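# Move glass beaker from door-side rack to window bench

## Task

Lift the glass beaker from the drying rack on the shelved bench by the door and set it upright, open end on top, on the work top of the shelved bench by the window. It fails if the beaker ever reaches the floor, if it breaks (a drop beyond a few centimetres or a hard bump can do this), or if the robot topples or is left leaning.

## Robot and tools

ROBOT. TidyBot++ is a four-caster mobile base (0.54 m long, 0.50 m wide, 0.38 m tall) carrying one seven-joint arm with a two-finger gripper. The shoulder is 0.12 m ahead of the base centre and 0.68 m up. Upper arm 0.42 m, forearm 0.31 m, hand 0.31 m. The arm begins folded, hand pointing down, sticking out up to 0.08 m past the base front. Cameras: base_camera (pinhole, 644x364) and wrist_camera (fisheye, 644x476, looks along the hand).

FRAMES. Base frame: origin on the floor below the base centre, x forward, y left, z up, metres. hand_pose and hand_target are reported in it; the point is midway between the finger pads, the hand's z axis runs along the fingers, and the fingers close along its y axis. Odometry frame is the base frame as it was at scene start; base_odometry (x, y, heading in rad, left positive, -3.142 to 3.142) comes from wheel counts only, so slip looks like travel and drift builds up.

TOOL move. Optional keys: base, joints, target, speeds, cameras, blocking. Motions named in one call start together.
- base: an object with any of translate_m (forward +, -2 to 2 m), strafe_m (left +, -2 to 2 m), rotate_rad (counter-clockwise from above +, -6.3 to 6.3 rad). These are offsets from where the base last reported itself, along its axes at the command's start.
- joints: absolute targets by name. joint_1_rad (any angle; positive turns the arm clockwise from above, opposite to heading), joint_2_rad shoulder (-2.249 to 2.249, 0 upright, positive leans forward), joint_3_rad (any angle), joint_4_rad elbow (-2.579 to 2.579, negative bends forward when joint_3 is 3.14), joint_5_rad (any), joint_6_rad wrist (-2.099 to 2.099), joint_7_rad (any; with hand down, 1.57 opens the fingers left/right), gripper_pos (0 open to 1 closed; pad gap about 85 x (1 - gripper_pos) mm). Continuous joints go the short way; send steps below half a turn.
- target: one flat list of seven numbers [x, y, z, qw, qx, qy, qz], an absolute hand pose in the base frame (metres, unit quaternion). With target, joints may hold only gripper_pos.
- speeds: caps for this call: translate_m/strafe_m 0.05 to 0.5 m/s (name it under one key when both are used), rotate_rad 0.1 to 1.57 rad/s, gripper_pos 0.234 to 0.993 per s.
- cameras: list of base_camera, wrist_camera or all; [] for none.
- blocking: true (default) returns when everything rests; false returns in about half a second and lets the motion run; a later move overrides only what it names.
A move with no action just reports state. Unknown keys make a call invalid; out-of-range values get it refused, and then the rest of that reply's calls are skipped.

wait(seconds 0 to 10, cameras) lets time pass and reports. stop(cameras) brakes all running motions; braked parts say "stopped" and may keep pressing. zoom_image(camera, region [x0, y0, x1, y1] pixels, at most 504x504, origin top-left) enlarges part of that camera's latest image. finished_scene(scene) closes the current scene by its number; it is final, and the beaker must stay correctly placed afterward.

RESULT LINES. move: done or the worst status. base_status, joint_status, hand_status: done, moving, off_target (rested short, may still push), not_followed (a check withheld the targets; "joint command not followed" or "pose unreachable" plus cause:), contact_stop or time_out (unrequested stop; later calls in the reply are skipped), torque_fault, limit_stop_at_motor_heat. hand_status done means within 10 mm and 2 degrees; most target moves end within about 3 cm. hand_target is where the joint targets would place the hand. joint_positions, motor_effort (percent of max, bracket = peak), Motor temperatures per joint, base_tilt (degrees, forward/right positive), on_its_own (things the robot did unasked), pictures (camera order of images). Gripper off_target means an object stopped the fingers at that reading; done at 1 means empty hand.

CORRECTIONS. To fix a hand position, add (wanted - hand_pose) to your last target. To hold still, resend hand_target, not hand_pose. After joint moves, send last command + (wanted - read). Loads make the arm sag; never command a loaded joint to its read angle. When a carried object lands, hand_pose stops descending while commands keep dropping; watch effort and images.

LIMITS AND CAUTIONS. A downward hand reaches at most about 0.94 m high, only near the base. Targets low and close in front of the base can drive the arm into the base; there is no base-collision check. The arm does not avoid furniture and keeps pushing when blocked. Torque limits: 104.5 N m joints 1-4, 51.3 N m joints 5-7; exceeding one freezes the arm for 10 s. Motors heating to 75 °C cause a sinking stop of 30-60 s; MOTOR HOT warns from 60 °C. Do not drive or turn while the arm is caught above about 0.6 m, do not swing an outstretched arm sideways, and do not reach far out over nearby furniture from the folded pose: the robot can tip. Back away to right a lean. Grasp the beaker gently (a target just past first contact squeezes softly), avoid squeezing while it is still supported, lift it clear of the rack, carry it low and slowly, and lower it until it rests upright before opening. Never let go of it while moving or above the surface. Objects may occasionally get nudged by something.

Each tool is called after "Call:" as name(argument=value, ...) on one line, values as JSON.

## Session

Call:
move()

Scene clock: 0.00 s.
Motor temperatures (°C): [29 37 31 29 45 38 49]
base_odometry: x=+0.000 y=+0.000 heading=+0.000
base_tilt: forward=+0.5 right=-0.6
base_status: not commanded
joint_positions: joint_1_rad=+0.015 joint_2_rad=-0.301 joint_3_rad=+3.092 joint_4_rad=-2.554 joint_5_rad=+0.005 joint_6_rad=-0.869 joint_7_rad=+1.563 gripper_pos=+0.000
joint_status: not commanded
motor_effort: joint_1_rad=+1 joint_2_rad=-3 joint_3_rad=+1 joint_4_rad=+12 joint_5_rad=+0 joint_6_rad=+0 joint_7_rad=+0
hand_pose: x=+0.2441 y=+0.0026 z=+0.5741 quat_wxyz=(+0.009, +1.000, +0.014, +0.010) (m; base frame)
hand_target: x=+0.2434 y=+0.0026 z=+0.5738 quat_wxyz=(+0.009, +1.000, +0.014, +0.010) (m; base frame)
hand_status: not commanded
pictures: base_camera, wrist_camera

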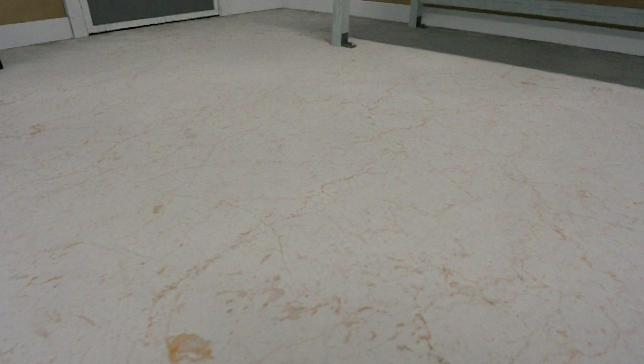

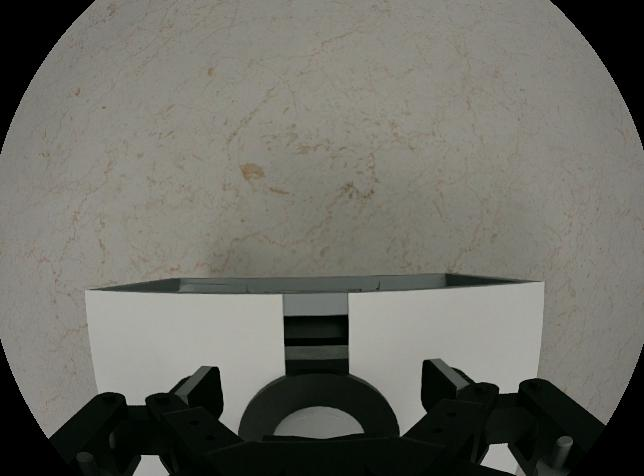

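Call:
move(joints={"joint_2_rad": -0.3, "joint_4_rad": -1.9, "joint_6_rad": -0.25, "joint_1_rad": 0.0, "joint_3_rad": 3.14, "joint_5_rad": 0.0, "joint_7_rad": 1.57})

Scene clock: 7.07 s.
Motor temperatures (°C): [29 37 31 29 45 38 49]
move: done
base_odometry: x=+0.000 y=+0.000 heading=+0.000
base_tilt: forward=+0.5 right=-0.6
base_status: not commanded
joint_positions: joint_1_rad=+0.015 joint_2_rad=-0.301 joint_3_rad=+3.124 joint_4_rad=-1.910 joint_5_rad=+0.005 joint_6_rad=-0.340 joint_7_rad=+1.563 gripper_pos=+0.000
joint_status: all done
motor_effort: joint_1_rad=+1(2) joint_2_rad=-10(11) joint_3_rad=+0(1) joint_4_rad=+19(19) joint_5_rad=+0(1) joint_6_rad=+8(8) joint_7_rad=+0(1)
hand_pose: x=+0.5975 y=+0.0031 z=+0.9564 quat_wxyz=(+0.001, +0.827, +0.000, +0.562) (m; base frame)
hand_target: x=+0.6081 y=+0.0022 z=+0.9888 quat_wxyz=(-0.001, +0.799, +0.000, +0.602) (m; base frame)
hand_status: not commanded
pictures: base_camera, wrist_camera

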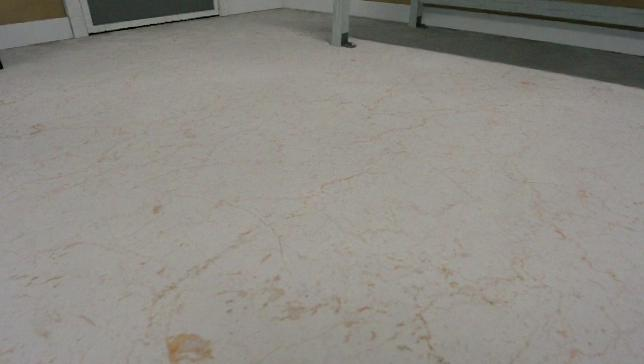

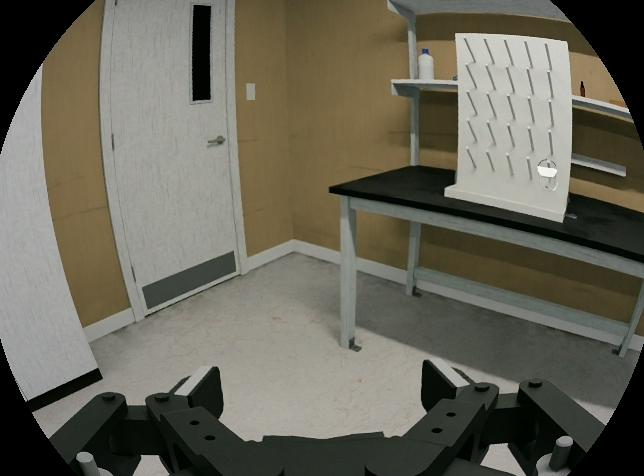

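Call:
zoom_image(camera="wrist_camera", region=[380, 0, 644, 240])

Call:
zoom_image(camera="wrist_camera", region=[500, 130, 600, 220])

Scaled by 1.909.

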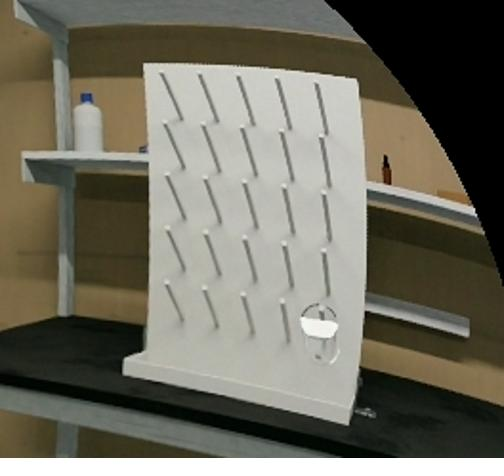

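Scaled by 5.040.

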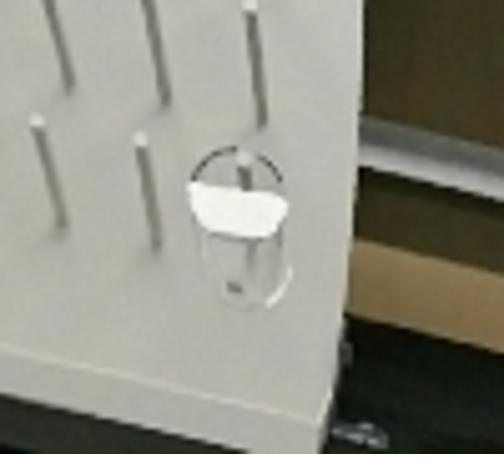

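Call:
move(joints={"joint_1_rad": 1.2}, cameras=["wrist_camera"])

Call:
move(joints={"joint_1_rad": 2.5}, cameras=["wrist_camera"])

Call:
move(joints={"joint_1_rad": 3.8}, cameras=["wrist_camera"])

Call:
move(joints={"joint_1_rad": 5.1}, cameras=["wrist_camera"])

Scene clock: 15.20 s.
Motor temperatures (°C): [29 37 31 29 45 38 49]
move: done
base_odometry: x=+0.000 y=+0.000 heading=+0.000
base_tilt: forward=+0.6 right=-0.6
base_status: not commanded
joint_positions: joint_1_rad=+1.187 joint_2_rad=-0.301 joint_3_rad=+3.131 joint_4_rad=-1.910 joint_5_rad=+0.005 joint_6_rad=-0.334 joint_7_rad=+1.563 gripper_pos=+0.000
joint_status: all done
motor_effort: joint_1_rad=+1(3) joint_2_rad=-11(11) joint_3_rad=+1(2) joint_4_rad=+19(20) joint_5_rad=-1(1) joint_6_rad=+8(9) joint_7_rad=+0(1)
hand_pose: x=+0.3042 y=-0.4420 z=+0.9580 quat_wxyz=(+0.314, +0.686, -0.459, +0.468) (m; base frame)
hand_target: x=+0.2983 y=-0.4551 z=+0.9888 quat_wxyz=(+0.339, +0.659, -0.451, +0.497) (m; base frame)
hand_status: not commanded
pictures: wrist_camera

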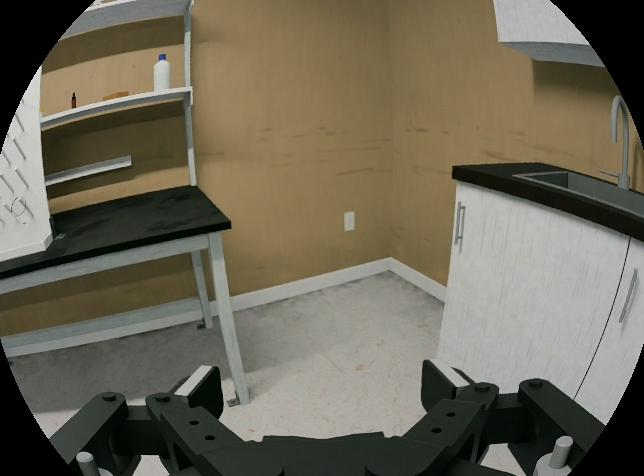

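Scene clock: 17.77 s.
Motor temperatures (°C): [29 37 31 29 45 38 49]
move: done
base_odometry: x=+0.000 y=+0.000 heading=+0.000
base_tilt: forward=+0.5 right=-0.6
base_status: not commanded
joint_positions: joint_1_rad=+2.487 joint_2_rad=-0.301 joint_3_rad=+3.134 joint_4_rad=-1.910 joint_5_rad=+0.005 joint_6_rad=-0.334 joint_7_rad=+1.563 gripper_pos=+0.000
joint_status: all done
motor_effort: joint_1_rad=+1(3) joint_2_rad=-10(11) joint_3_rad=+1(1) joint_4_rad=+19(20) joint_5_rad=+0(1) joint_6_rad=+8(9) joint_7_rad=+0(1)
hand_pose: x=-0.2582 y=-0.2957 z=+0.9581 quat_wxyz=(+0.534, +0.267, -0.781, +0.182) (m; base frame)
hand_target: x=-0.2715 y=-0.2945 z=+0.9888 quat_wxyz=(+0.571, +0.252, -0.758, +0.190) (m; base frame)
hand_status: not commanded
pictures: wrist_camera

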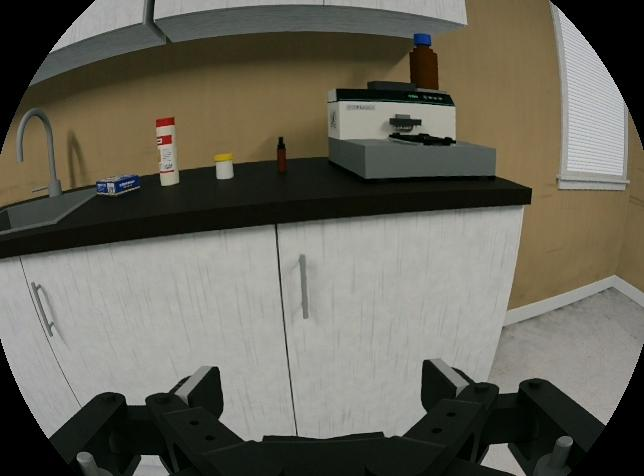

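Scene clock: 20.33 s.
Motor temperatures (°C): [29 37 31 29 45 38 49]
move: done
base_odometry: x=+0.000 y=+0.000 heading=+0.000
base_tilt: forward=+0.5 right=-0.6
base_status: not commanded
joint_positions: joint_1_rad=+3.787 joint_2_rad=-0.301 joint_3_rad=+3.135 joint_4_rad=-1.910 joint_5_rad=+0.005 joint_6_rad=-0.334 joint_7_rad=+1.563 gripper_pos=+0.000
joint_status: all done
motor_effort: joint_1_rad=+0(2) joint_2_rad=-10(11) joint_3_rad=+1(1) joint_4_rad=+19(20) joint_5_rad=+0(1) joint_6_rad=+9(9) joint_7_rad=+0(1)
hand_pose: x=-0.2664 y=+0.2850 z=+0.9582 quat_wxyz=(+0.535, -0.261, -0.784, -0.178) (m; base frame)
hand_target: x=-0.2692 y=+0.2975 z=+0.9888 quat_wxyz=(+0.570, -0.258, -0.756, -0.194) (m; base frame)
hand_status: not commanded
pictures: wrist_camera

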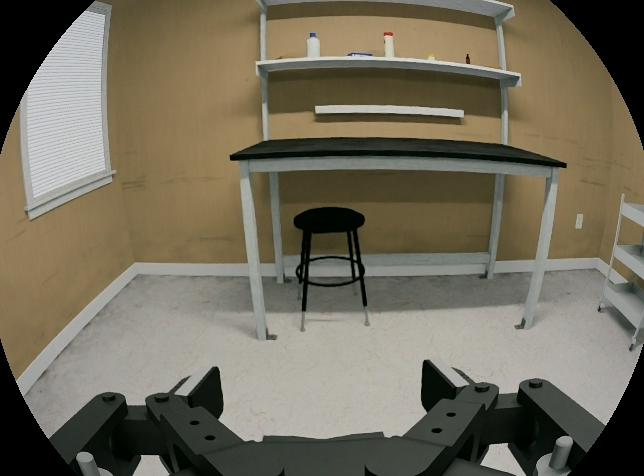

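Scene clock: 22.90 s.
Motor temperatures (°C): [29 37 31 29 45 38 49]
move: done
base_odometry: x=+0.000 y=+0.000 heading=+0.000
base_tilt: forward=+0.5 right=-0.6
base_status: not commanded
joint_positions: joint_1_rad=+5.087 joint_2_rad=-0.301 joint_3_rad=+3.136 joint_4_rad=-1.910 joint_5_rad=+0.005 joint_6_rad=-0.334 joint_7_rad=+1.563 gripper_pos=+0.000
joint_status: all done
motor_effort: joint_1_rad=+0(3) joint_2_rad=-10(12) joint_3_rad=+1(1) joint_4_rad=+19(20) joint_5_rad=+0(1) joint_6_rad=+8(9) joint_7_rad=+0(1)
hand_pose: x=+0.2910 y=+0.4474 z=+0.9582 quat_wxyz=(+0.318, -0.682, -0.466, -0.466) (m; base frame)
hand_target: x=+0.3018 y=+0.4537 z=+0.9888 quat_wxyz=(+0.336, -0.663, -0.446, -0.499) (m; base frame)
hand_status: not commanded
pictures: wrist_camera

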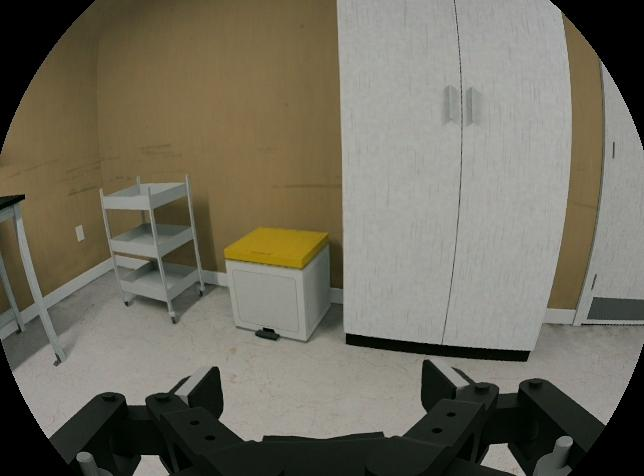

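Call:
move(base={"translate_m": 0.75, "strafe_m": -0.1, "rotate_rad": -0.76}, joints={"joint_1_rad": 0.0})

Scene clock: 51.47 s.
Motor temperatures (°C): [29 37 31 30 45 38 49]
move: done
base_odometry: x=+0.750 y=-0.100 heading=-0.760
base_tilt: forward=+0.6 right=-0.6
base_status: done
joint_positions: joint_1_rad=+6.269 joint_2_rad=-0.301 joint_3_rad=+3.140 joint_4_rad=-1.910 joint_5_rad=+0.005 joint_6_rad=-0.330 joint_7_rad=+1.563 gripper_pos=+0.000
joint_status: all done
motor_effort: joint_1_rad=+1(5) joint_2_rad=-9(13) joint_3_rad=+0(4) joint_4_rad=+19(20) joint_5_rad=+0(2) joint_6_rad=+8(9) joint_7_rad=+0(1)
hand_pose: x=+0.5988 y=+0.0083 z=+0.9592 quat_wxyz=(+0.004, -0.825, -0.005, -0.565) (m; base frame)
hand_target: x=+0.6081 y=+0.0022 z=+0.9888 quat_wxyz=(+0.001, -0.799, +0.000, -0.602) (m; base frame)
hand_status: not commanded
pictures: base_camera, wrist_camera

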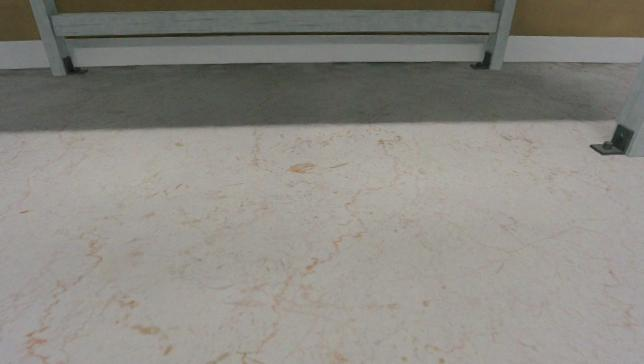

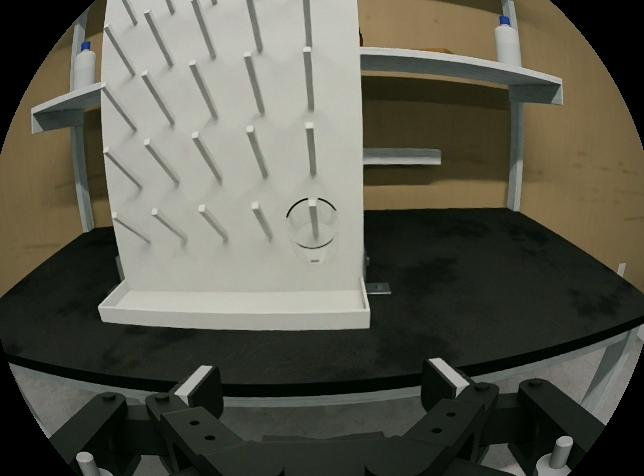

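Call:
zoom_image(camera="wrist_camera", region=[230, 170, 410, 310])

Call:
zoom_image(camera="wrist_camera", region=[280, 180, 350, 280])

Scaled by 2.800.

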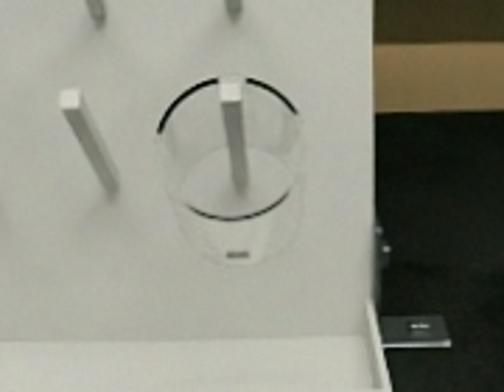

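Scaled by 5.040.

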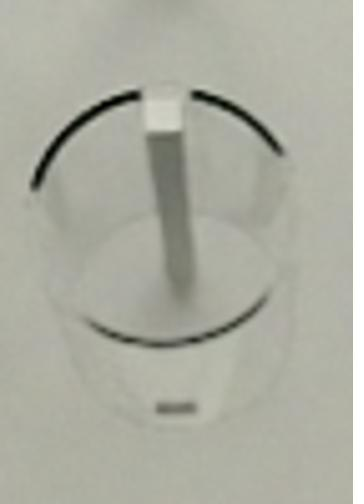

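Call:
move(base={"strafe_m": -0.2}, target=[0.74, 0.0, 1.0, -0.2773, 0.6840, 0.3189, 0.5946])

Scene clock: 82.17 s.
Motor temperatures (°C): [29 37 31 30 45 38 49]
move: off_target
base_odometry: x=+0.612 y=-0.245 heading=-0.760
base_tilt: forward=+0.6 right=-0.6
base_status: done
joint_positions: joint_1_rad=+4.274 joint_2_rad=-1.033 joint_3_rad=+4.277 joint_4_rad=-1.267 joint_5_rad=+0.364 joint_6_rad=-0.762 joint_7_rad=+2.147 gripper_pos=+0.000
joint_status: not commanded
motor_effort: joint_1_rad=+0(2) joint_2_rad=+25(26) joint_3_rad=-15(16) joint_4_rad=+8(20) joint_5_rad=-3(4) joint_6_rad=+7(9) joint_7_rad=+0(1)
hand_pose: x=+0.7282 y=+0.0197 z=+1.0407 quat_wxyz=(+0.306, -0.674, -0.290, -0.607) (m; base frame)
hand_target: x=+0.7400 y=+0.0000 z=+1.0000 quat_wxyz=(+0.277, -0.684, -0.319, -0.595) (m; base frame)
hand_status: off_target (0.047 m and 5.1 deg from the pose sent, 0.147 m and 50.9 deg at the start)
pictures: base_camera, wrist_camera

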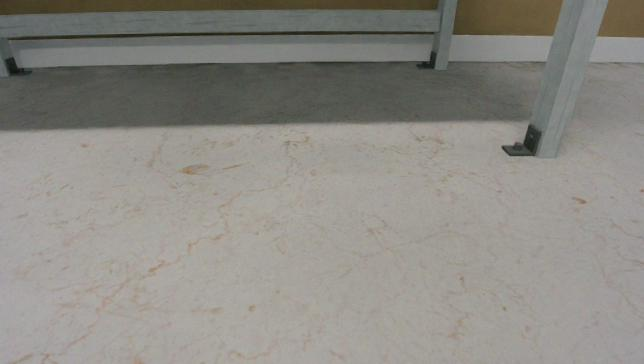

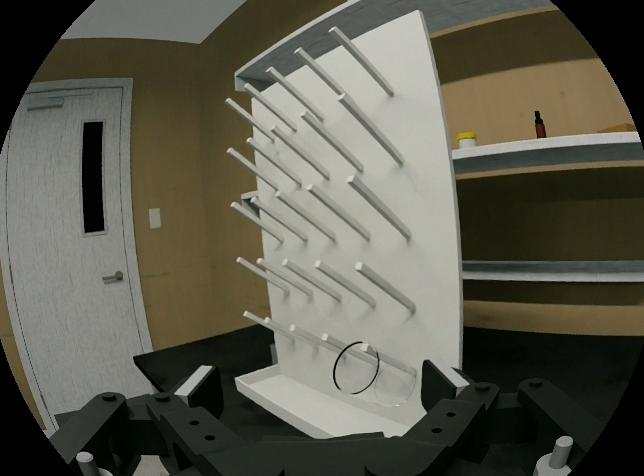

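Call:
zoom_image(camera="wrist_camera", region=[300, 310, 440, 430])

Call:
zoom_image(camera="wrist_camera", region=[210, 0, 500, 440])

Scaled by 3.600.

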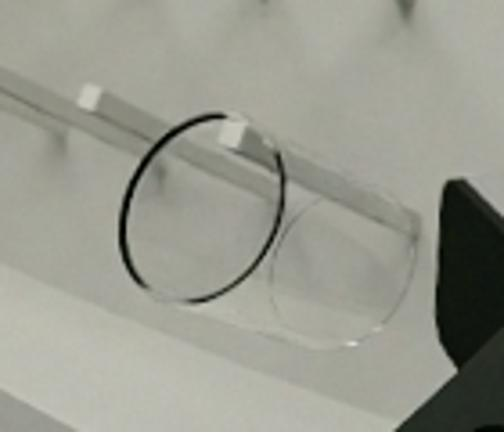

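Scaled by 1.145.

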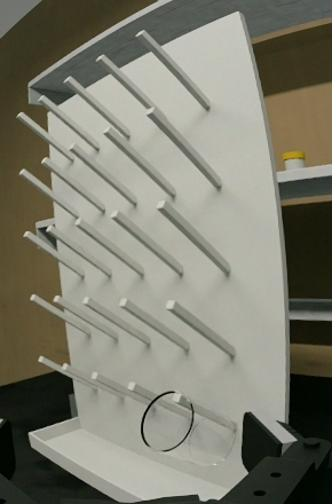

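Call:
move(base={"translate_m": -0.2}, joints={"joint_1_rad": 0.0, "joint_2_rad": -0.3, "joint_3_rad": 3.14, "joint_4_rad": -1.9, "joint_5_rad": 0.0, "joint_6_rad": -0.25, "joint_7_rad": 1.57})

Scene clock: 219.97 s.
Motor temperatures (°C): [29 37 31 30 44 38 49]
move: done
base_odometry: x=+0.467 y=-0.108 heading=-0.759
base_tilt: forward=+0.5 right=-0.6
base_status: done
joint_positions: joint_1_rad=+6.269 joint_2_rad=-0.329 joint_3_rad=+3.156 joint_4_rad=-1.871 joint_5_rad=+0.061 joint_6_rad=-0.338 joint_7_rad=+1.642 gripper_pos=+0.000
joint_status: all done
motor_effort: joint_1_rad=+0(5) joint_2_rad=-9(27) joint_3_rad=+0(17) joint_4_rad=+19(20) joint_5_rad=-1(5) joint_6_rad=+9(10) joint_7_rad=+0(2)
hand_pose: x=+0.5939 y=-0.0060 z=+0.9946 quat_wxyz=(-0.044, -0.806, -0.045, -0.589) (m; base frame)
hand_target: x=+0.6081 y=+0.0022 z=+0.9888 quat_wxyz=(+0.000, -0.799, +0.000, -0.602) (m; base frame)
hand_status: not commanded
pictures: base_camera, wrist_camera

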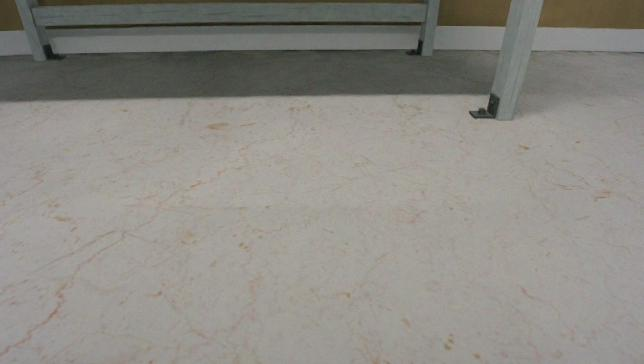

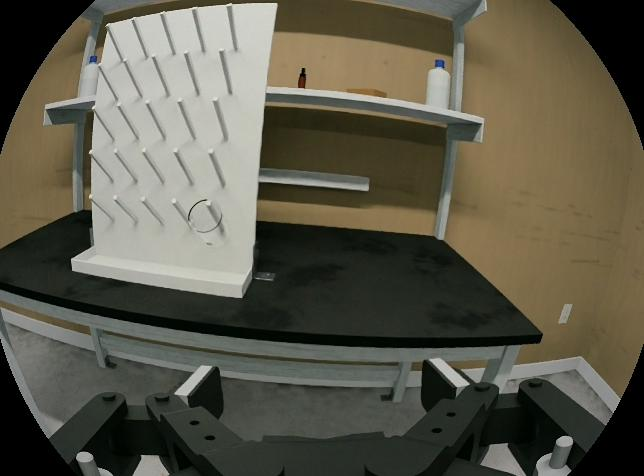

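Call:
zoom_image(camera="wrist_camera", region=[60, 180, 360, 370])

Scaled by 1.680.

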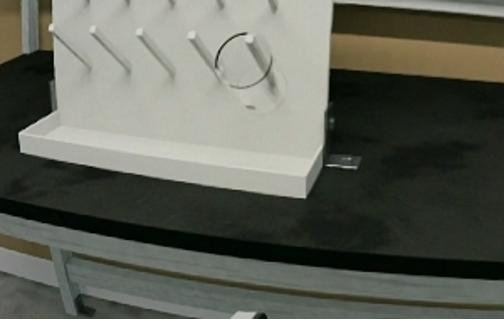

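Call:
move(joints={"joint_1_rad": -0.2, "joint_2_rad": 0.556, "joint_3_rad": 3.1416, "joint_4_rad": -1.491, "joint_5_rad": -1.564, "joint_6_rad": -1.584, "joint_7_rad": 1.404})

Scene clock: 235.73 s.
Motor temperatures (°C): [29 37 31 30 44 38 49]
move: done
base_odometry: x=+0.467 y=-0.108 heading=-0.759
base_tilt: forward=+0.6 right=-0.6
base_status: not commanded
joint_positions: joint_1_rad=+6.096 joint_2_rad=+0.506 joint_3_rad=+3.153 joint_4_rad=-1.506 joint_5_rad=-1.496 joint_6_rad=-1.507 joint_7_rad=+1.474 gripper_pos=+0.000
joint_status: all done
motor_effort: joint_1_rad=+0(2) joint_2_rad=-29(31) joint_3_rad=-3(4) joint_4_rad=+13(19) joint_5_rad=-8(9) joint_6_rad=-4(9) joint_7_rad=+0(2)
hand_pose: x=+0.5529 y=+0.3944 z=+0.8845 quat_wxyz=(+0.632, -0.728, +0.141, +0.225) (m; base frame)
hand_target: x=+0.5441 y=+0.4048 z=+0.8954 quat_wxyz=(+0.643, -0.691, +0.150, +0.294) (m; base frame)
hand_status: not commanded
pictures: base_camera, wrist_camera

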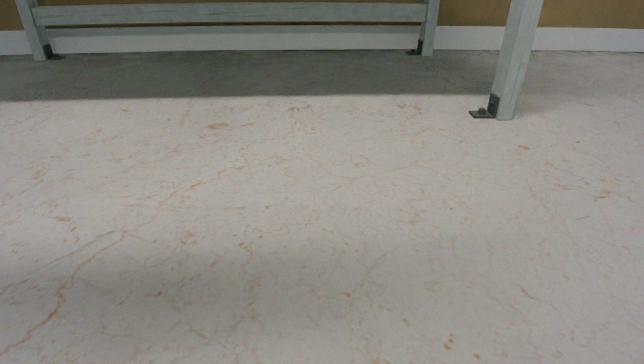

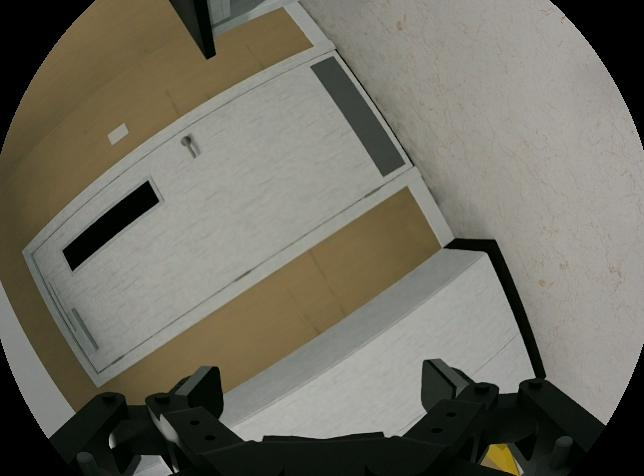

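Call:
move(joints={"joint_1_rad": -0.218, "joint_2_rad": 0.606, "joint_3_rad": 3.13, "joint_4_rad": -1.476, "joint_5_rad": -1.632, "joint_6_rad": -1.661, "joint_7_rad": 1.334}, cameras=[])

Scene clock: 241.13 s.
Motor temperatures (°C): [29 37 31 30 44 38 49]
move: done
base_odometry: x=+0.467 y=-0.108 heading=-0.759
base_tilt: forward=+0.6 right=-0.6
base_status: not commanded
joint_positions: joint_1_rad=+6.076 joint_2_rad=+0.556 joint_3_rad=+3.144 joint_4_rad=-1.489 joint_5_rad=-1.570 joint_6_rad=-1.589 joint_7_rad=+1.401 gripper_pos=+0.000
joint_status: all done
motor_effort: joint_1_rad=+1(3) joint_2_rad=-31(33) joint_3_rad=-3(4) joint_4_rad=+13(14) joint_5_rad=-8(9) joint_6_rad=-4(5) joint_7_rad=+0(1)
hand_pose: x=+0.5416 y=+0.4072 z=+0.8981 quat_wxyz=(+0.644, -0.689, +0.147, +0.297) (m; base frame)
hand_target: x=+0.5352 y=+0.4135 z=+0.9066 quat_wxyz=(+0.649, -0.651, +0.155, +0.362) (m; base frame)
hand_status: not commanded
pictures: none
No camera images: "cameras" was empty.

Call:
move(base={"translate_m": 0.3, "strafe_m": -0.375})

Scene clock: 247.57 s.
Motor temperatures (°C): [29 37 31 30 44 38 49]
move: done
base_odometry: x=+0.426 y=-0.586 heading=-0.760
base_tilt: forward=+0.6 right=-0.6
base_status: done
joint_positions: joint_1_rad=+6.072 joint_2_rad=+0.557 joint_3_rad=+3.140 joint_4_rad=-1.488 joint_5_rad=-1.570 joint_6_rad=-1.592 joint_7_rad=+1.401 gripper_pos=+0.000
joint_status: not commanded
motor_effort: joint_1_rad=+1(3) joint_2_rad=-30(32) joint_3_rad=-3(5) joint_4_rad=+13(14) joint_5_rad=-7(9) joint_6_rad=-4(5) joint_7_rad=+0(1)
hand_pose: x=+0.5383 y=+0.4098 z=+0.8990 quat_wxyz=(+0.644, -0.689, +0.144, +0.301) (m; base frame)
hand_target: x=+0.5352 y=+0.4135 z=+0.9066 quat_wxyz=(+0.649, -0.651, +0.155, +0.362) (m; base frame)
hand_status: not commanded
pictures: base_camera, wrist_camera

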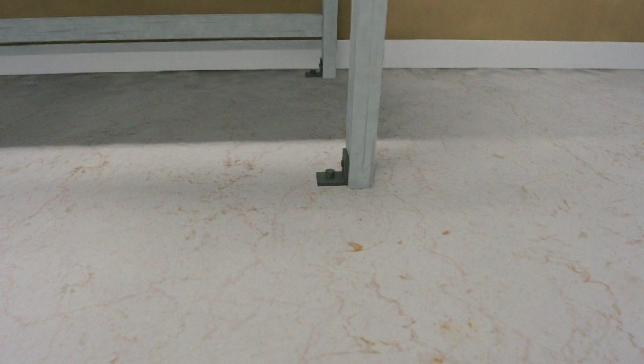

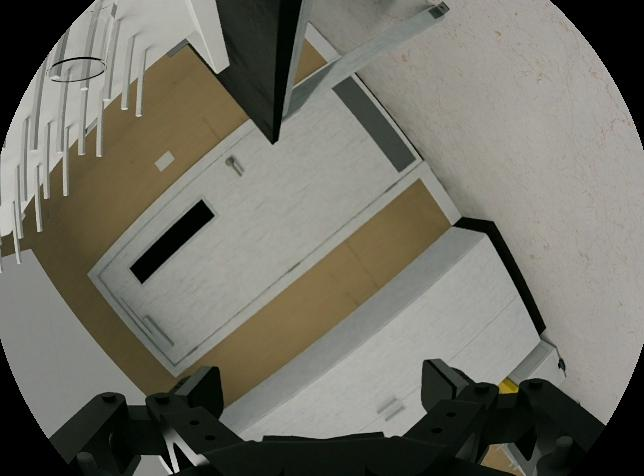

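Call:
move(base={"translate_m": 0.385}, speeds={"translate_m": 0.25})

Scene clock: 252.23 s.
Motor temperatures (°C): [29 37 31 30 44 38 49]
move: done
base_odometry: x=+0.705 y=-0.852 heading=-0.761
base_tilt: forward=+0.6 right=-0.6
base_status: done
joint_positions: joint_1_rad=+6.070 joint_2_rad=+0.563 joint_3_rad=+3.139 joint_4_rad=-1.485 joint_5_rad=-1.572 joint_6_rad=-1.595 joint_7_rad=+1.401 gripper_pos=+0.000
joint_status: not commanded
motor_effort: joint_1_rad=+1(3) joint_2_rad=-30(34) joint_3_rad=-2(4) joint_4_rad=+13(14) joint_5_rad=-8(9) joint_6_rad=-4(5) joint_7_rad=+0(1)
hand_pose: x=+0.5380 y=+0.4110 z=+0.8978 quat_wxyz=(+0.644, -0.688, +0.143, +0.304) (m; base frame)
hand_target: x=+0.5352 y=+0.4135 z=+0.9066 quat_wxyz=(+0.649, -0.651, +0.155, +0.362) (m; base frame)
hand_status: not commanded
pictures: base_camera, wrist_camera

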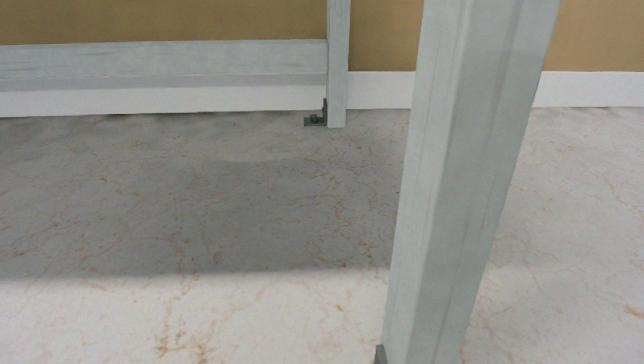

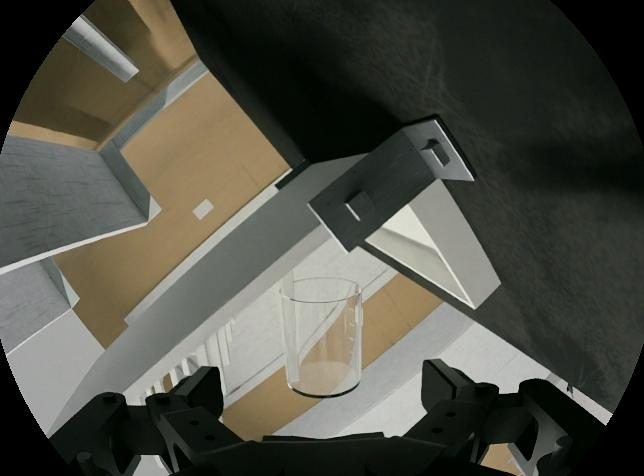

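Call:
zoom_image(camera="wrist_camera", region=[200, 220, 450, 440])

Call:
zoom_image(camera="wrist_camera", region=[260, 260, 390, 410])

Scaled by 2.016.

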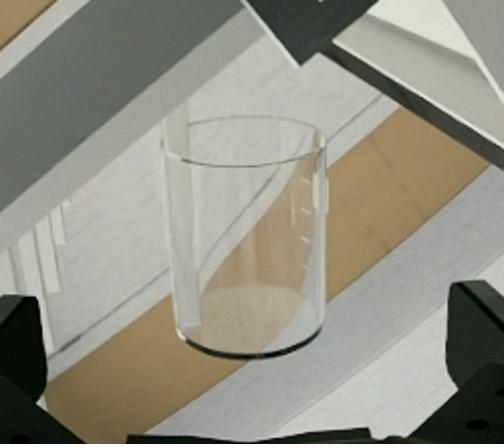

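Scaled by 3.360.

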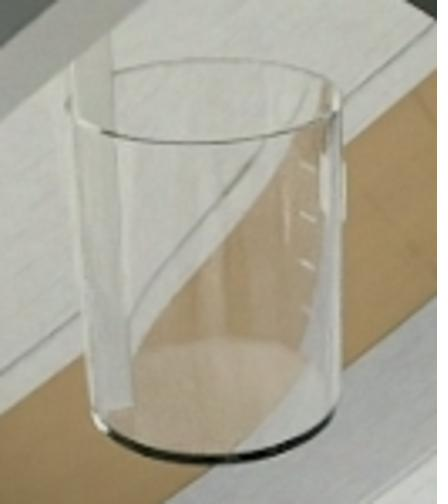

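Call:
move(joints={"joint_1_rad": -0.218, "joint_2_rad": 0.526, "joint_3_rad": 3.13, "joint_4_rad": -1.556, "joint_5_rad": -1.632, "joint_6_rad": -1.661, "joint_7_rad": 1.334}, cameras=["wrist_camera"])

Scene clock: 294.33 s.
Motor temperatures (°C): [29 38 31 30 45 38 49]
move: done
base_odometry: x=+0.705 y=-0.852 heading=-0.761
base_tilt: forward=+0.6 right=-0.6
base_status: not commanded
joint_positions: joint_1_rad=+6.070 joint_2_rad=+0.555 joint_3_rad=+3.139 joint_4_rad=-1.539 joint_5_rad=-1.572 joint_6_rad=-1.595 joint_7_rad=+1.401 gripper_pos=+0.000
joint_status: all done
motor_effort: joint_1_rad=+1(2) joint_2_rad=-30(32) joint_3_rad=-3(4) joint_4_rad=+13(14) joint_5_rad=-8(9) joint_6_rad=-4(5) joint_7_rad=+0(1)
hand_pose: x=+0.5289 y=+0.4091 z=+0.8870 quat_wxyz=(+0.637, -0.684, +0.159, +0.319) (m; base frame)
hand_target: x=+0.5073 y=+0.4073 z=+0.9243 quat_wxyz=(+0.648, -0.652, +0.154, +0.362) (m; base frame)
hand_status: not commanded
pictures: wrist_camera

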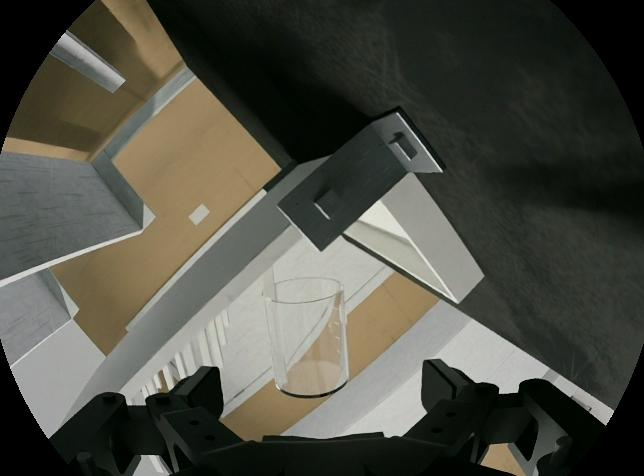

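Call:
move(joints={"joint_1_rad": -0.218, "joint_2_rad": 0.45, "joint_3_rad": 3.13, "joint_4_rad": -1.582, "joint_5_rad": -1.632, "joint_6_rad": -1.661, "joint_7_rad": 1.334}, cameras=["wrist_camera"])

Scene clock: 297.20 s.
Motor temperatures (°C): [29 38 31 30 45 38 49]
move: done
base_odometry: x=+0.705 y=-0.852 heading=-0.761
base_tilt: forward=+0.6 right=-0.6
base_status: not commanded
joint_positions: joint_1_rad=+6.070 joint_2_rad=+0.482 joint_3_rad=+3.139 joint_4_rad=-1.560 joint_5_rad=-1.572 joint_6_rad=-1.595 joint_7_rad=+1.401 gripper_pos=+0.000
joint_status: all done
motor_effort: joint_1_rad=+0(2) joint_2_rad=-28(33) joint_3_rad=-2(4) joint_4_rad=+13(14) joint_5_rad=-8(9) joint_6_rad=-4(6) joint_7_rad=-1(1)
hand_pose: x=+0.5100 y=+0.4050 z=+0.9166 quat_wxyz=(+0.645, -0.688, +0.141, +0.302) (m; base frame)
hand_target: x=+0.4852 y=+0.4025 z=+0.9522 quat_wxyz=(+0.655, -0.657, +0.137, +0.347) (m; base frame)
hand_status: not commanded
pictures: wrist_camera

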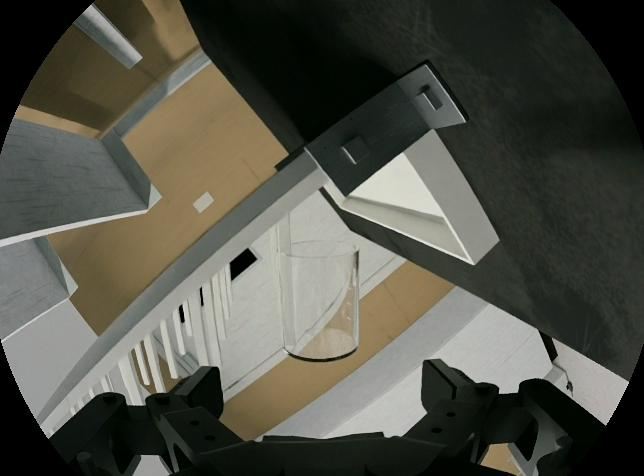

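Call:
zoom_image(camera="wrist_camera", region=[120, 180, 400, 410])

Scaled by 1.800.

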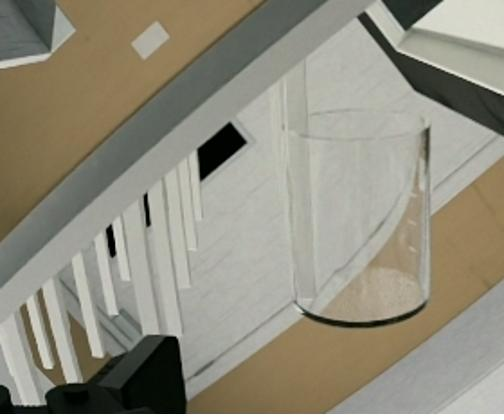

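Call:
move(base={"translate_m": -0.028, "strafe_m": 0.117}, speeds={"strafe_m": 0.15}, cameras=["wrist_camera"])

Scene clock: 309.13 s.
Motor temperatures (°C): [29 38 31 30 45 38 49]
move: done
base_odometry: x=+0.766 y=-0.748 heading=-0.761
base_tilt: forward=+0.6 right=-0.6
base_status: done
joint_positions: joint_1_rad=+6.064 joint_2_rad=+0.481 joint_3_rad=+3.137 joint_4_rad=-1.560 joint_5_rad=-1.572 joint_6_rad=-1.595 joint_7_rad=+1.401 gripper_pos=+0.000
joint_status: not commanded
motor_effort: joint_1_rad=+1(3) joint_2_rad=-28(30) joint_3_rad=-3(5) joint_4_rad=+13(13) joint_5_rad=-8(9) joint_6_rad=-4(5) joint_7_rad=+0(1)
hand_pose: x=+0.5070 y=+0.4076 z=+0.9170 quat_wxyz=(+0.644, -0.688, +0.138, +0.305) (m; base frame)
hand_target: x=+0.4852 y=+0.4025 z=+0.9522 quat_wxyz=(+0.655, -0.657, +0.137, +0.347) (m; base frame)
hand_status: not commanded
pictures: wrist_camera

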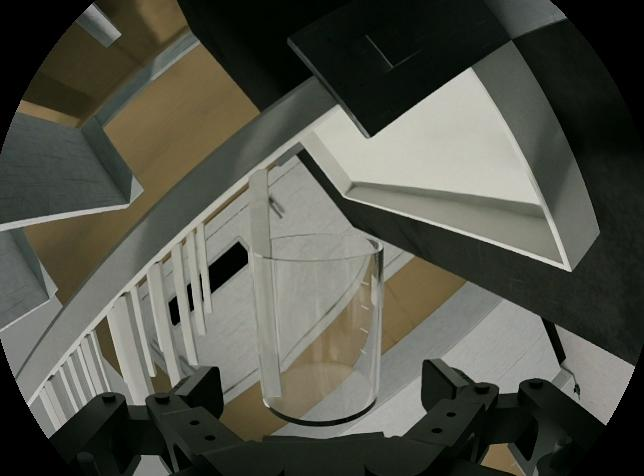

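Call:
zoom_image(camera="wrist_camera", region=[180, 200, 460, 450])

Scaled by 1.800.

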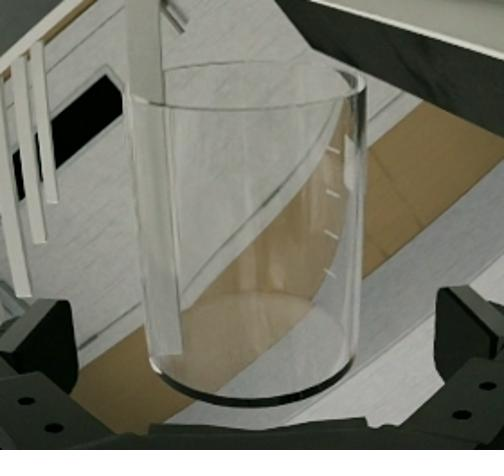

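Call:
move(base={"translate_m": -0.0165, "strafe_m": 0.069}, speeds={"strafe_m": 0.08}, cameras=["wrist_camera"])

Scene clock: 314.90 s.
Motor temperatures (°C): [29 38 31 30 45 38 49]
move: done
base_odometry: x=+0.802 y=-0.686 heading=-0.761
base_tilt: forward=+0.6 right=-0.6
base_status: done
joint_positions: joint_1_rad=+6.064 joint_2_rad=+0.481 joint_3_rad=+3.137 joint_4_rad=-1.560 joint_5_rad=-1.572 joint_6_rad=-1.595 joint_7_rad=+1.401 gripper_pos=+0.000
joint_status: not commanded
motor_effort: joint_1_rad=+0(3) joint_2_rad=-29(31) joint_3_rad=-2(5) joint_4_rad=+13(14) joint_5_rad=-8(9) joint_6_rad=-4(5) joint_7_rad=+0(1)
hand_pose: x=+0.5067 y=+0.4077 z=+0.9172 quat_wxyz=(+0.644, -0.688, +0.138, +0.305) (m; base frame)
hand_target: x=+0.4852 y=+0.4025 z=+0.9522 quat_wxyz=(+0.655, -0.657, +0.137, +0.347) (m; base frame)
hand_status: not commanded
pictures: wrist_camera

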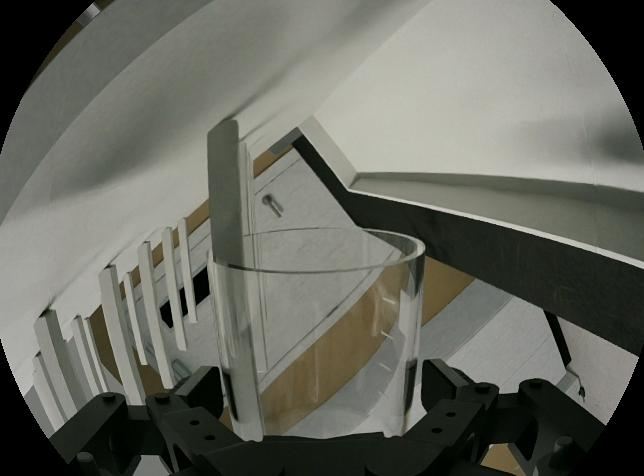

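Call:
move(joints={"gripper_pos": 0.15}, speeds={"gripper_pos": 0.234}, cameras=["wrist_camera"])

Scene clock: 319.00 s.
Motor temperatures (°C): [29 38 31 30 45 38 49]
move: done
base_odometry: x=+0.802 y=-0.686 heading=-0.761
base_tilt: forward=+0.6 right=-0.6
base_status: not commanded
joint_positions: joint_1_rad=+6.064 joint_2_rad=+0.481 joint_3_rad=+3.137 joint_4_rad=-1.560 joint_5_rad=-1.572 joint_6_rad=-1.595 joint_7_rad=+1.401 gripper_pos=+0.152
joint_status: all done
motor_effort: joint_1_rad=+1(1) joint_2_rad=-28(29) joint_3_rad=-3(4) joint_4_rad=+13(14) joint_5_rad=-8(9) joint_6_rad=-4(5) joint_7_rad=+0(1)
hand_pose: x=+0.5067 y=+0.4077 z=+0.9172 quat_wxyz=(+0.644, -0.688, +0.138, +0.305) (m; base frame)
hand_target: x=+0.4852 y=+0.4025 z=+0.9522 quat_wxyz=(+0.655, -0.657, +0.137, +0.347) (m; base frame)
hand_status: not commanded
pictures: wrist_camera

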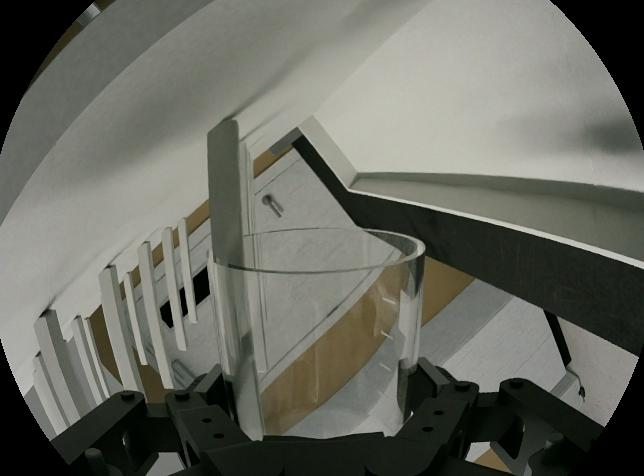

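Call:
move(joints={"gripper_pos": 0.18}, speeds={"gripper_pos": 0.234}, cameras=["wrist_camera"])

Scene clock: 320.60 s.
Motor temperatures (°C): [29 38 31 30 45 38 49]
move: done
base_odometry: x=+0.802 y=-0.686 heading=-0.761
base_tilt: forward=+0.6 right=-0.6
base_status: not commanded
joint_positions: joint_1_rad=+6.064 joint_2_rad=+0.481 joint_3_rad=+3.137 joint_4_rad=-1.560 joint_5_rad=-1.573 joint_6_rad=-1.595 joint_7_rad=+1.401 gripper_pos=+0.180
joint_status: all done
motor_effort: joint_1_rad=+0(1) joint_2_rad=-29(29) joint_3_rad=-3(3) joint_4_rad=+13(14) joint_5_rad=-8(8) joint_6_rad=-4(5) joint_7_rad=+0(1)
hand_pose: x=+0.5068 y=+0.4078 z=+0.9174 quat_wxyz=(+0.644, -0.688, +0.138, +0.305) (m; base frame)
hand_target: x=+0.4852 y=+0.4025 z=+0.9522 quat_wxyz=(+0.655, -0.657, +0.137, +0.347) (m; base frame)
hand_status: not commanded
pictures: wrist_camera

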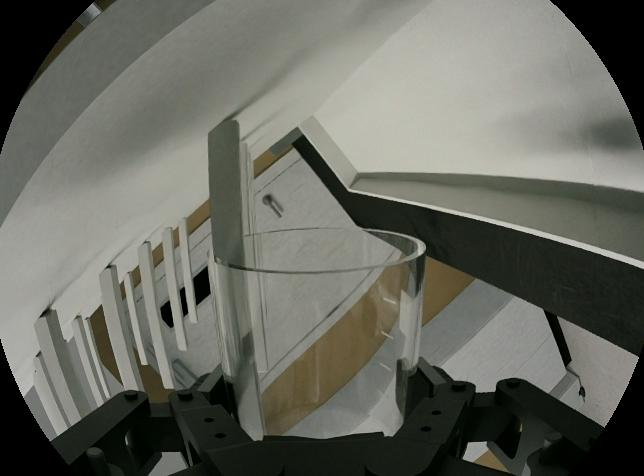

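Call:
move(joints={"gripper_pos": 0.21}, speeds={"gripper_pos": 0.234}, cameras=["wrist_camera"])

Scene clock: 322.17 s.
Motor temperatures (°C): [29 38 31 30 45 38 49]
move: done
base_odometry: x=+0.802 y=-0.686 heading=-0.761
base_tilt: forward=+0.6 right=-0.6
base_status: not commanded
joint_positions: joint_1_rad=+6.064 joint_2_rad=+0.481 joint_3_rad=+3.137 joint_4_rad=-1.560 joint_5_rad=-1.574 joint_6_rad=-1.595 joint_7_rad=+1.401 gripper_pos=+0.201
joint_status: all done
motor_effort: joint_1_rad=+0(1) joint_2_rad=-28(30) joint_3_rad=-3(4) joint_4_rad=+13(13) joint_5_rad=-7(8) joint_6_rad=-5(5) joint_7_rad=-1(1)
hand_pose: x=+0.5069 y=+0.4078 z=+0.9177 quat_wxyz=(+0.644, -0.688, +0.138, +0.305) (m; base frame)
hand_target: x=+0.4852 y=+0.4025 z=+0.9522 quat_wxyz=(+0.655, -0.657, +0.137, +0.347) (m; base frame)
hand_status: not commanded
pictures: wrist_camera

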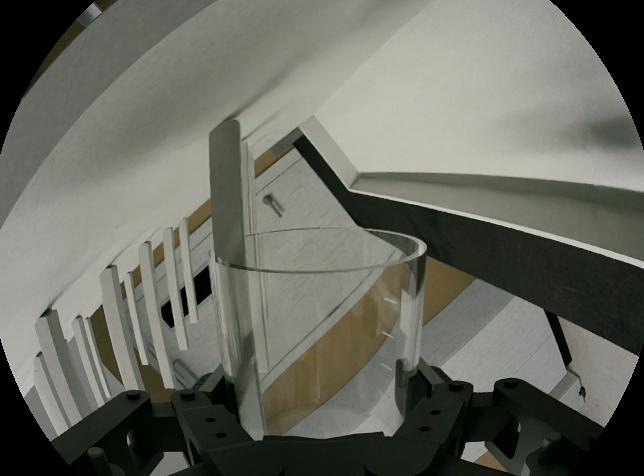

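Call:
move(joints={"joint_2_rad": 0.425, "joint_4_rad": -1.515, "joint_7_rad": 1.29}, cameras=["wrist_camera"])

Scene clock: 338.17 s.
Motor temperatures (°C): [29 38 31 30 44 38 49]
move: done
base_odometry: x=+0.802 y=-0.686 heading=-0.761
base_tilt: forward=+0.6 right=-0.6
base_status: not commanded
joint_positions: joint_1_rad=+6.064 joint_2_rad=+0.471 joint_3_rad=+3.137 joint_4_rad=-1.526 joint_5_rad=-1.574 joint_6_rad=-1.595 joint_7_rad=+1.359 gripper_pos=+0.209
joint_status: all done
motor_effort: joint_1_rad=+1(1) joint_2_rad=-29(31) joint_3_rad=-3(4) joint_4_rad=+14(14) joint_5_rad=-9(10) joint_6_rad=-4(5) joint_7_rad=+0(1)
hand_pose: x=+0.5089 y=+0.4082 z=+0.9323 quat_wxyz=(+0.645, -0.688, +0.137, +0.304) (m; base frame)
hand_target: x=+0.4847 y=+0.4023 z=+0.9814 quat_wxyz=(+0.660, -0.663, +0.118, +0.333) (m; base frame)
hand_status: not commanded
pictures: wrist_camera

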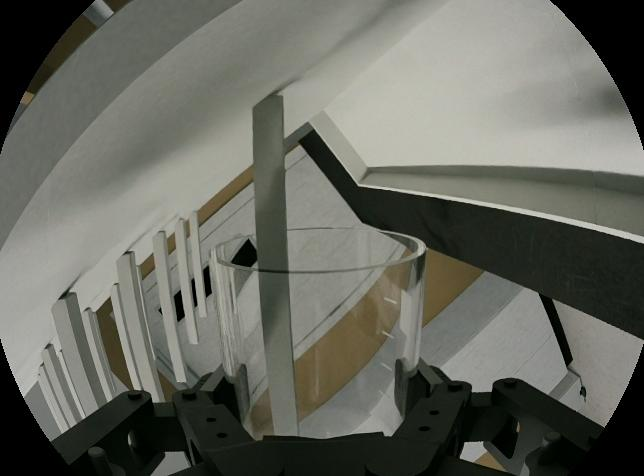

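Call:
move(joints={"gripper_pos": 0.22}, speeds={"gripper_pos": 0.234}, cameras=[])

Scene clock: 340.90 s.
Motor temperatures (°C): [29 38 31 30 44 38 49]
move: done
base_odometry: x=+0.802 y=-0.686 heading=-0.761
base_tilt: forward=+0.6 right=-0.6
base_status: not commanded
joint_positions: joint_1_rad=+6.064 joint_2_rad=+0.471 joint_3_rad=+3.137 joint_4_rad=-1.526 joint_5_rad=-1.574 joint_6_rad=-1.595 joint_7_rad=+1.359 gripper_pos=+0.211
joint_status: all done
motor_effort: joint_1_rad=+1(2) joint_2_rad=-30(30) joint_3_rad=-3(3) joint_4_rad=+14(14) joint_5_rad=-9(10) joint_6_rad=-4(4) joint_7_rad=-1(1)
hand_pose: x=+0.5089 y=+0.4082 z=+0.9323 quat_wxyz=(+0.645, -0.688, +0.137, +0.304) (m; base frame)
hand_target: x=+0.4847 y=+0.4023 z=+0.9814 quat_wxyz=(+0.660, -0.663, +0.118, +0.333) (m; base frame)
hand_status: not commanded
pictures: none
No camera images: "cameras" was empty.

Call:
move(base={"translate_m": -0.05}, joints={"joint_2_rad": 0.4, "joint_4_rad": -1.439, "joint_7_rad": 1.182}, speeds={"translate_m": 0.15}, cameras=["wrist_camera"])

Scene clock: 347.40 s.
Motor temperatures (°C): [29 38 31 30 44 38 49]
move: done
base_odometry: x=+0.766 y=-0.651 heading=-0.761
base_tilt: forward=+0.6 right=-0.6
base_status: done
joint_positions: joint_1_rad=+6.064 joint_2_rad=+0.426 joint_3_rad=+3.136 joint_4_rad=-1.455 joint_5_rad=-1.575 joint_6_rad=-1.600 joint_7_rad=+1.251 gripper_pos=+0.211
joint_status: all done
motor_effort: joint_1_rad=+1(2) joint_2_rad=-29(34) joint_3_rad=-3(4) joint_4_rad=+14(16) joint_5_rad=-10(10) joint_6_rad=-4(5) joint_7_rad=+0(1)
hand_pose: x=+0.5033 y=+0.4070 z=+0.9740 quat_wxyz=(+0.645, -0.689, +0.132, +0.303) (m; base frame)
hand_target: x=+0.4823 y=+0.4017 z=+1.0136 quat_wxyz=(+0.656, -0.665, +0.118, +0.337) (m; base frame)
hand_status: not commanded
pictures: wrist_camera

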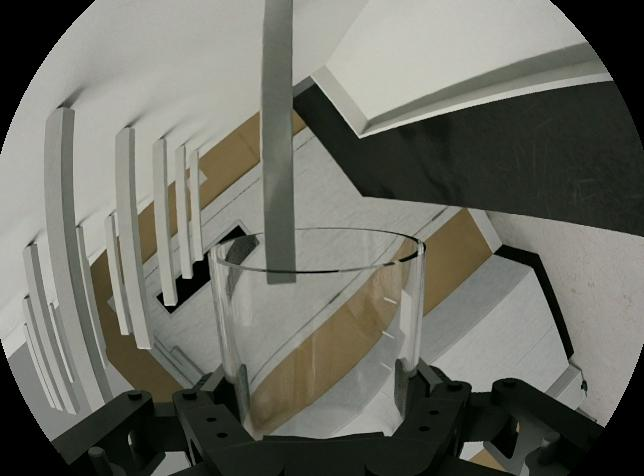

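Call:
move(base={"translate_m": -0.3}, speeds={"translate_m": 0.2}, cameras=["wrist_camera"])

Scene clock: 356.30 s.
Motor temperatures (°C): [29 39 31 30 44 38 49]
move: done
base_odometry: x=+0.549 y=-0.444 heading=-0.761
base_tilt: forward=+0.6 right=-0.6
base_status: done
joint_positions: joint_1_rad=+6.064 joint_2_rad=+0.424 joint_3_rad=+3.136 joint_4_rad=-1.453 joint_5_rad=-1.575 joint_6_rad=-1.600 joint_7_rad=+1.251 gripper_pos=+0.211
joint_status: not commanded
motor_effort: joint_1_rad=+0(2) joint_2_rad=-28(32) joint_3_rad=-3(4) joint_4_rad=+15(15) joint_5_rad=-10(10) joint_6_rad=-3(4) joint_7_rad=+0(1)
hand_pose: x=+0.5027 y=+0.4067 z=+0.9755 quat_wxyz=(+0.645, -0.690, +0.131, +0.302) (m; base frame)
hand_target: x=+0.4823 y=+0.4017 z=+1.0136 quat_wxyz=(+0.656, -0.665, +0.118, +0.337) (m; base frame)
hand_status: not commanded
pictures: wrist_camera

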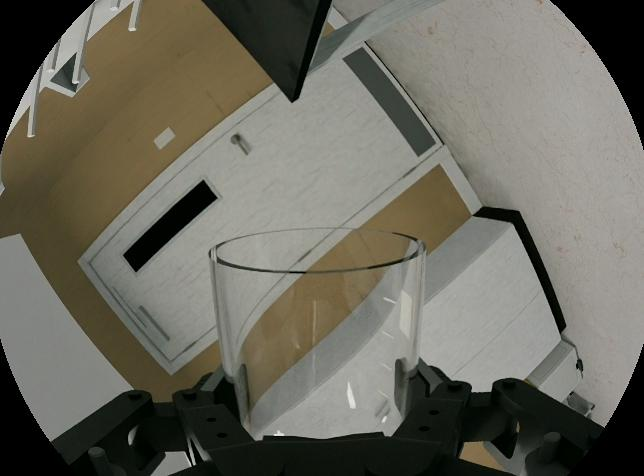

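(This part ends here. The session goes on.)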